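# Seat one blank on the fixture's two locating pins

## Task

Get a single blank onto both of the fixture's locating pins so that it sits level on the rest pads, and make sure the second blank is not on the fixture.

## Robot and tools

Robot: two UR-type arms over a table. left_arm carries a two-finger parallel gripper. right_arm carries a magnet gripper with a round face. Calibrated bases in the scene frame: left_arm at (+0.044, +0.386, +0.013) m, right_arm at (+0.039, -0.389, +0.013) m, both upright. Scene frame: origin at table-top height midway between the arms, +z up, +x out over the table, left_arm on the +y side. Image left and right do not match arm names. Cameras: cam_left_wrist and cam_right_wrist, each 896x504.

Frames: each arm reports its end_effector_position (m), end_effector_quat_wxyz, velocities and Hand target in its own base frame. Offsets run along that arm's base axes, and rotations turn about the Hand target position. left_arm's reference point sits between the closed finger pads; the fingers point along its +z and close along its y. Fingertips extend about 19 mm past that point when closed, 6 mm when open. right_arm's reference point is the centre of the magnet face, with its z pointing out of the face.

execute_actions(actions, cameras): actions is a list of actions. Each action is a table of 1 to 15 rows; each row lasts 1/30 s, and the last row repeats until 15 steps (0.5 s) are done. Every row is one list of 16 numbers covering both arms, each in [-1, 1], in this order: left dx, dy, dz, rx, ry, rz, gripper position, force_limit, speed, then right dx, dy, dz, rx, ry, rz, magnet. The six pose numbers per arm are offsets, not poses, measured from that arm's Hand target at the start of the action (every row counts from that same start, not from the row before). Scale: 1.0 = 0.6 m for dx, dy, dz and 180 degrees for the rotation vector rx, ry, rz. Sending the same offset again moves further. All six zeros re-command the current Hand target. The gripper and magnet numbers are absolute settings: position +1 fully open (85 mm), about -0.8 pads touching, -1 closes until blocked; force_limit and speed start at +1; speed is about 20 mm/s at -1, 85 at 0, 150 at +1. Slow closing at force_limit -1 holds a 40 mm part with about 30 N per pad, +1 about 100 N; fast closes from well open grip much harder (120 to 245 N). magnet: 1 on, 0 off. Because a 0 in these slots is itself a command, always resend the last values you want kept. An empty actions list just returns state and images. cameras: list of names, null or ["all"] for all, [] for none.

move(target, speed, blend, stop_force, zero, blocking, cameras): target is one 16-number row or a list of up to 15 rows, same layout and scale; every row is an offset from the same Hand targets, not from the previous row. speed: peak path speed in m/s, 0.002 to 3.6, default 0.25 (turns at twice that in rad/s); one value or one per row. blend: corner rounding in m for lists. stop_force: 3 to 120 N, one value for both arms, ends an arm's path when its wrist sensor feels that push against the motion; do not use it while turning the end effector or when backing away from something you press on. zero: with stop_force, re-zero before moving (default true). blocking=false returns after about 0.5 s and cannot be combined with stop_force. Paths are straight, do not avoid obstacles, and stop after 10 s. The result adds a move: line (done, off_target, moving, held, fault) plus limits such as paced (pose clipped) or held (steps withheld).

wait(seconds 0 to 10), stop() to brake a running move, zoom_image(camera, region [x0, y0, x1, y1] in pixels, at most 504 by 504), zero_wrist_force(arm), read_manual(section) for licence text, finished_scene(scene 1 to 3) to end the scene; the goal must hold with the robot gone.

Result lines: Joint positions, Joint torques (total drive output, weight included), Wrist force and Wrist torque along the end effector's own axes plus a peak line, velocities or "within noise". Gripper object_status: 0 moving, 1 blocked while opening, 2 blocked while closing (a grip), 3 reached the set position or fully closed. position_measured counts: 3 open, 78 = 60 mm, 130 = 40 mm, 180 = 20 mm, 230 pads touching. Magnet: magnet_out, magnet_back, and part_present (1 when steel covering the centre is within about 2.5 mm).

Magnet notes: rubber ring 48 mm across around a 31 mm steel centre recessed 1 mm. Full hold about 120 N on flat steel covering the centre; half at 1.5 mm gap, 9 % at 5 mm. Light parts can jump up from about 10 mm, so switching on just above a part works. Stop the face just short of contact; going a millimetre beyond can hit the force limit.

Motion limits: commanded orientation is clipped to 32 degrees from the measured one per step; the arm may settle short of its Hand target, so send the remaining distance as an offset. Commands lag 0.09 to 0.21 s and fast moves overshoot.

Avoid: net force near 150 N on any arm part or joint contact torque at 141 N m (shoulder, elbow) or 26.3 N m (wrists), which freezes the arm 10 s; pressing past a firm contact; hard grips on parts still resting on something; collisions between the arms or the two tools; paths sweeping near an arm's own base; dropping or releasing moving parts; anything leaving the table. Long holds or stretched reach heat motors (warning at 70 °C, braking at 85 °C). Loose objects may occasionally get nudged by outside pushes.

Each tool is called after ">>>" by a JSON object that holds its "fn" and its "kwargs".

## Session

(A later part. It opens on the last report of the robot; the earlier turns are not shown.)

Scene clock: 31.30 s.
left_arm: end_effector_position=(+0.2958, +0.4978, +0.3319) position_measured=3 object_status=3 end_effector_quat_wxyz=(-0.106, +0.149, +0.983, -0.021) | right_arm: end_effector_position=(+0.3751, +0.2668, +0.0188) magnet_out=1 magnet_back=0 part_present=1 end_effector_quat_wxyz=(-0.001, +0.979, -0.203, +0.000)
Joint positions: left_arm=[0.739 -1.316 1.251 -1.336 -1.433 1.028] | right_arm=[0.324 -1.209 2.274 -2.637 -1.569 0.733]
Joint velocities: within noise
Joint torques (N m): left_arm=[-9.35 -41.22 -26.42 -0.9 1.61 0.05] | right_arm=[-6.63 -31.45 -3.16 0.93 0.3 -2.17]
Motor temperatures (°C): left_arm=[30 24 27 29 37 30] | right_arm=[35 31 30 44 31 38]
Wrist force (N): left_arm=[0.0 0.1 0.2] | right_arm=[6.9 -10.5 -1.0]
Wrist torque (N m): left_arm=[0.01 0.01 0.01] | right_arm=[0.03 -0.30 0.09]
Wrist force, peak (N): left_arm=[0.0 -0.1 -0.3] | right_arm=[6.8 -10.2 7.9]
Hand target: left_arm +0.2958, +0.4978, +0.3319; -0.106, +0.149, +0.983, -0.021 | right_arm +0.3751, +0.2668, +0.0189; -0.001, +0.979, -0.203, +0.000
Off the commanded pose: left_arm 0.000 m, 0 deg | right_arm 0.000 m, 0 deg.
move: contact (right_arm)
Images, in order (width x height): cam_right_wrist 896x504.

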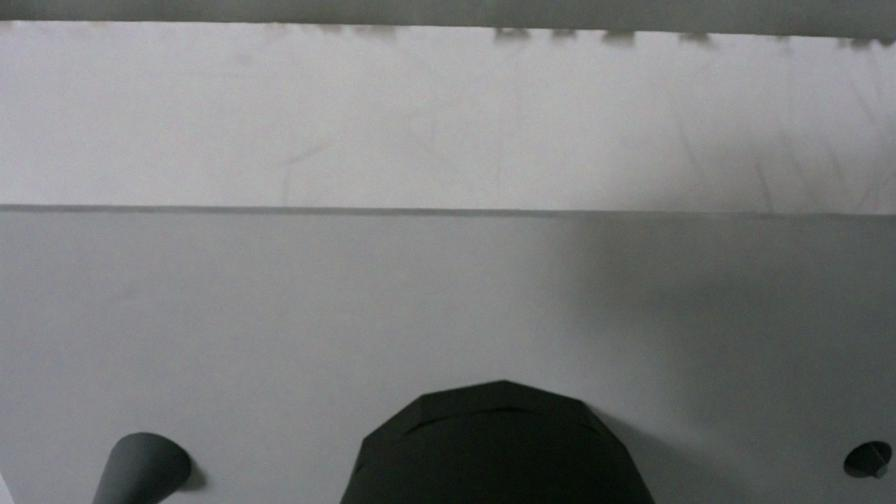

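>>> {"fn": "move", "kwargs": {"target": [0,0,0,0,0,0,1,1,1,0.0005,0.0004,0,0,0,0,1], "speed": 0.01, "cameras": []}}

>>> {"fn": "move", "kwargs": {"target": [0,0,0,0,0,0,1,1,1,0,0,-0.015,0,0,0,1], "speed": 0.005, "stop_force": 10, "cameras": ["cam_right_wrist"]}}

Scene clock: 32.13 s.
left_arm: end_effector_position=(+0.2958, +0.4978, +0.3319) position_measured=3 object_status=3 end_effector_quat_wxyz=(-0.106, +0.149, +0.983, -0.021) | right_arm: end_effector_position=(+0.3754, +0.2670, +0.0189) magnet_out=1 magnet_back=0 part_present=1 end_effector_quat_wxyz=(-0.001, +0.979, -0.203, +0.000)
Joint positions: left_arm=[0.739 -1.316 1.251 -1.336 -1.433 1.028] | right_arm=[0.324 -1.208 2.273 -2.637 -1.569 0.733]
Joint velocities: within noise
Joint torques (N m): left_arm=[-9.81 -41.73 -26.68 -0.93 1.23 0.16] | right_arm=[7.59 -23.07 -24.82 -1.38 0.42 1.33]
Motor temperatures (°C): left_arm=[30 24 27 29 37 30] | right_arm=[35 31 30 44 31 38]
Wrist force (N): left_arm=[0.0 -0.2 -0.1] | right_arm=[1.7 -1.6 3.5]
Wrist torque (N m): left_arm=[-0.03 0.00 0.00] | right_arm=[0.00 -0.12 -0.22]
Wrist force, peak (N): left_arm=[0.1 0.1 0.2] | right_arm=[8.8 -12.5 -2.5]
Hand target: left_arm +0.2958, +0.4978, +0.3319; -0.106, +0.149, +0.983, -0.021 | right_arm +0.3754, +0.2670, +0.0189; -0.001, +0.979, -0.203, +0.000
Off the commanded pose: left_arm 0.000 m, 0 deg | right_arm 0.000 m, 0 deg.
move: done
No camera images: "cameras" was empty.

Scene clock: 34.30 s.
left_arm: end_effector_position=(+0.2958, +0.4978, +0.3319) position_measured=3 object_status=3 end_effector_quat_wxyz=(-0.106, +0.149, +0.983, -0.021) | right_arm: end_effector_position=(+0.3754, +0.2670, +0.0133) magnet_out=1 magnet_back=0 part_present=1 end_effector_quat_wxyz=(-0.001, +0.979, -0.203, +0.000)
Joint positions: left_arm=[0.739 -1.316 1.251 -1.336 -1.433 1.028] | right_arm=[0.324 -1.193 2.275 -2.654 -1.569 0.733]
Joint velocities: within noise
Joint torques (N m): left_arm=[-7.99 -41.76 -27.52 -0.98 1.4 0.31] | right_arm=[5 -37.1 -19.22 -1.29 0.22 1.14]
Motor temperatures (°C): left_arm=[30 24 27 29 37 30] | right_arm=[35 31 30 44 31 38]
Wrist force (N): left_arm=[0.1 0.0 0.1] | right_arm=[1.6 0.0 -0.1]
Wrist torque (N m): left_arm=[0.00 -0.02 0.00] | right_arm=[-0.09 0.09 -0.15]
Wrist force, peak (N): left_arm=[0.0 -0.3 -0.2] | right_arm=[-7.5 8.8 -22.7]
Hand target: left_arm +0.2958, +0.4978, +0.3319; -0.106, +0.149, +0.983, -0.021 | right_arm +0.3754, +0.2670, +0.0133; -0.001, +0.979, -0.203, +0.000 (not the last commanded pose)
Off the commanded pose: left_arm 0.000 m, 0 deg | right_arm 0.003 m, 0 deg.
move: contact (right_arm)
Images, in order (width x height): cam_right_wrist 896x504.

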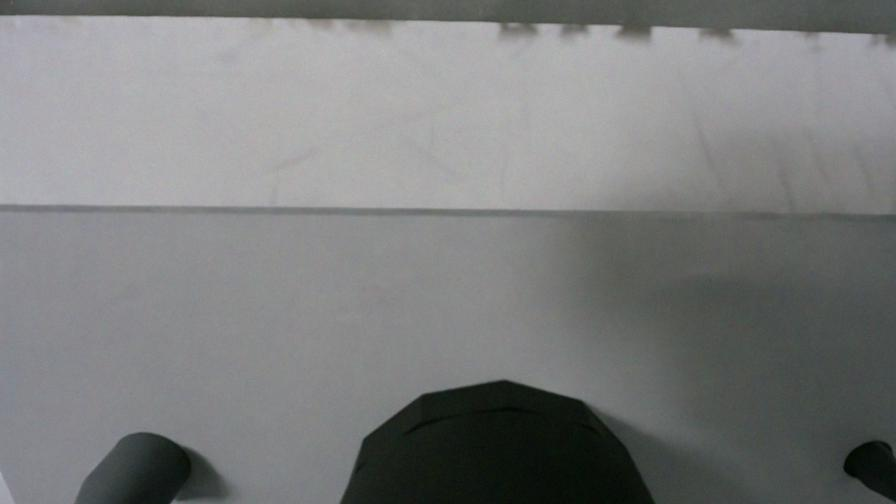

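>>> {"fn": "move", "kwargs": {"target": [0,0,0,0,0,0,1,1,1,0,0,-0.008,0,0,0,1], "speed": 0.004, "stop_force": 12, "cameras": []}}

>>> {"fn": "move", "kwargs": {"target": [0,0,0,0,0,0,1,1,1,0,0,0,0,0,0,0], "cameras": []}}

>>> {"fn": "move", "kwargs": {"target": [[0,0,0,0,0,0,1,1,1,0,0,0.04,0,0,0,0],[0,0,0,0,0,0,1,1,1,0.05,-0.14,0.2,0,0,0,0]], "speed": 0.15, "cameras": ["cam_right_wrist"]}}

Scene clock: 35.43 s.
left_arm: end_effector_position=(+0.2958, +0.4978, +0.3319) position_measured=3 object_status=3 end_effector_quat_wxyz=(-0.106, +0.149, +0.983, -0.021) | right_arm: end_effector_position=(+0.3754, +0.2670, +0.0132) magnet_out=1 magnet_back=0 part_present=1 end_effector_quat_wxyz=(-0.001, +0.979, -0.203, +0.000)
Joint positions: left_arm=[0.739 -1.316 1.251 -1.336 -1.433 1.028] | right_arm=[0.324 -1.193 2.275 -2.654 -1.569 0.733]
Joint velocities: within noise
Joint torques (N m): left_arm=[-9.15 -40.99 -26.29 -1.19 1.27 0.34] | right_arm=[3.33 -32.57 -21.98 -0.96 0.26 0.94]
Motor temperatures (°C): left_arm=[30 24 27 29 37 30] | right_arm=[35 31 30 44 31 38]
Wrist force (N): left_arm=[-0.1 -0.1 0.0] | right_arm=[-3.6 3.5 -12.9]
Wrist torque (N m): left_arm=[-0.01 0.02 0.00] | right_arm=[-0.35 0.18 -0.14]
Wrist force, peak (N): left_arm=[-0.2 0.1 -0.2] | right_arm=[-9.5 12.0 -25.6]
Hand target: left_arm +0.2958, +0.4978, +0.3319; -0.106, +0.149, +0.983, -0.021 | right_arm +0.3754, +0.2670, +0.0132; -0.001, +0.979, -0.203, +0.000 (not the last commanded pose)
Off the commanded pose: left_arm 0.000 m, 0 deg | right_arm 0.005 m, 0 deg.
move: contact (right_arm)
No camera images: "cameras" was empty.

Scene clock: 35.93 s.
left_arm: end_effector_position=(+0.2958, +0.4978, +0.3319) position_measured=3 object_status=3 end_effector_quat_wxyz=(-0.106, +0.149, +0.983, -0.021) | right_arm: end_effector_position=(+0.3754, +0.2670, +0.0132) magnet_out=0 magnet_back=1 part_present=0 end_effector_quat_wxyz=(-0.001, +0.979, -0.203, +0.000)
Joint positions: left_arm=[0.739 -1.316 1.251 -1.336 -1.433 1.028] | right_arm=[0.324 -1.193 2.275 -2.654 -1.569 0.733]
Joint velocities: within noise
Joint torques (N m): left_arm=[-8.22 -42.74 -25.69 -1.18 1.4 0.16] | right_arm=[3.89 -22.06 -20.92 -1.73 0.37 1.12]
Motor temperatures (°C): left_arm=[30 24 27 29 37 30] | right_arm=[35 31 30 44 31 38]
Wrist force (N): left_arm=[-0.1 0.0 -0.1] | right_arm=[-6.7 8.4 -23.0]
Wrist torque (N m): left_arm=[0.00 0.02 0.00] | right_arm=[-0.29 -0.02 -0.11]
Wrist force, peak (N): left_arm=[-0.2 -0.2 -0.2] | right_arm=[-6.4 8.2 -25.6]
Hand target: left_arm +0.2958, +0.4978, +0.3319; -0.106, +0.149, +0.983, -0.021 | right_arm +0.3754, +0.2670, +0.0132; -0.001, +0.979, -0.203, +0.000
Off the commanded pose: left_arm 0.000 m, 0 deg | right_arm 0.000 m, 0 deg.
move: done
No camera images: "cameras" was empty.

Scene clock: 37.67 s.
left_arm: end_effector_position=(+0.2958, +0.4978, +0.3319) position_measured=3 object_status=3 end_effector_quat_wxyz=(-0.106, +0.149, +0.983, -0.021) | right_arm: end_effector_position=(+0.4054, +0.1831, +0.1331) magnet_out=0 magnet_back=1 part_present=0 end_effector_quat_wxyz=(-0.001, +0.979, -0.203, +0.000)
Joint positions: left_arm=[0.739 -1.316 1.251 -1.336 -1.433 1.028] | right_arm=[0.119 -1.508 2.217 -2.281 -1.569 0.528]
Joint velocities: within noise
Joint torques (N m): left_arm=[-8.75 -41.5 -26.97 -1 1.39 0.07] | right_arm=[-9.93 -29.9 -30.18 -1.03 1.39 -1.95]
Motor temperatures (°C): left_arm=[30 24 27 29 37 30] | right_arm=[35 31 30 44 31 38]
Wrist force (N): left_arm=[-0.1 -0.1 0.1] | right_arm=[-0.4 -1.0 -1.1]
Wrist torque (N m): left_arm=[-0.01 0.01 0.00] | right_arm=[0.01 -0.01 -0.22]
Wrist force, peak (N): left_arm=[0.1 -0.2 -0.2] | right_arm=[-6.9 8.4 -22.5]
Hand target: left_arm +0.2958, +0.4978, +0.3319; -0.106, +0.149, +0.983, -0.021 | right_arm +0.4054, +0.1830, +0.1332; -0.001, +0.979, -0.203, +0.000
Off the commanded pose: left_arm 0.000 m, 0 deg | right_arm 0.000 m, 0 deg.
move: done
Images, in order (width x height): cam_right_wrist 896x504.

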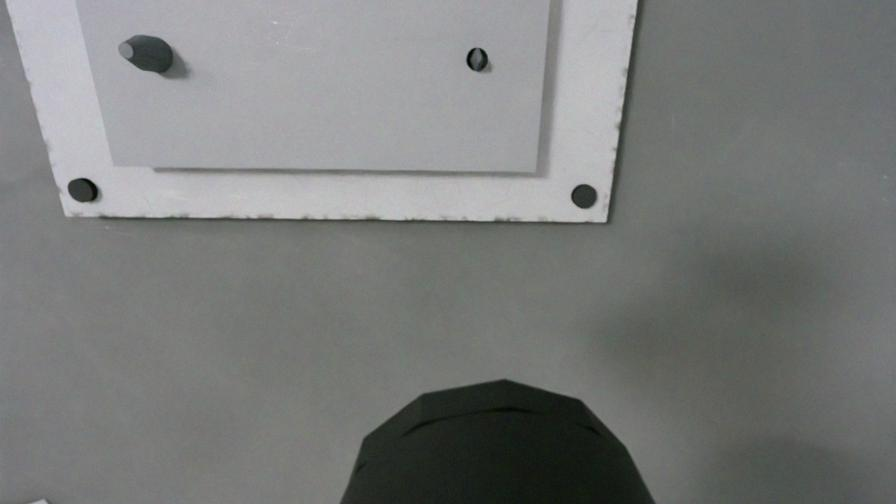

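Seated flat.

>>> {"fn": "finished_scene", "kwargs": {"scene": 3}}

The scene is finished: the task was done.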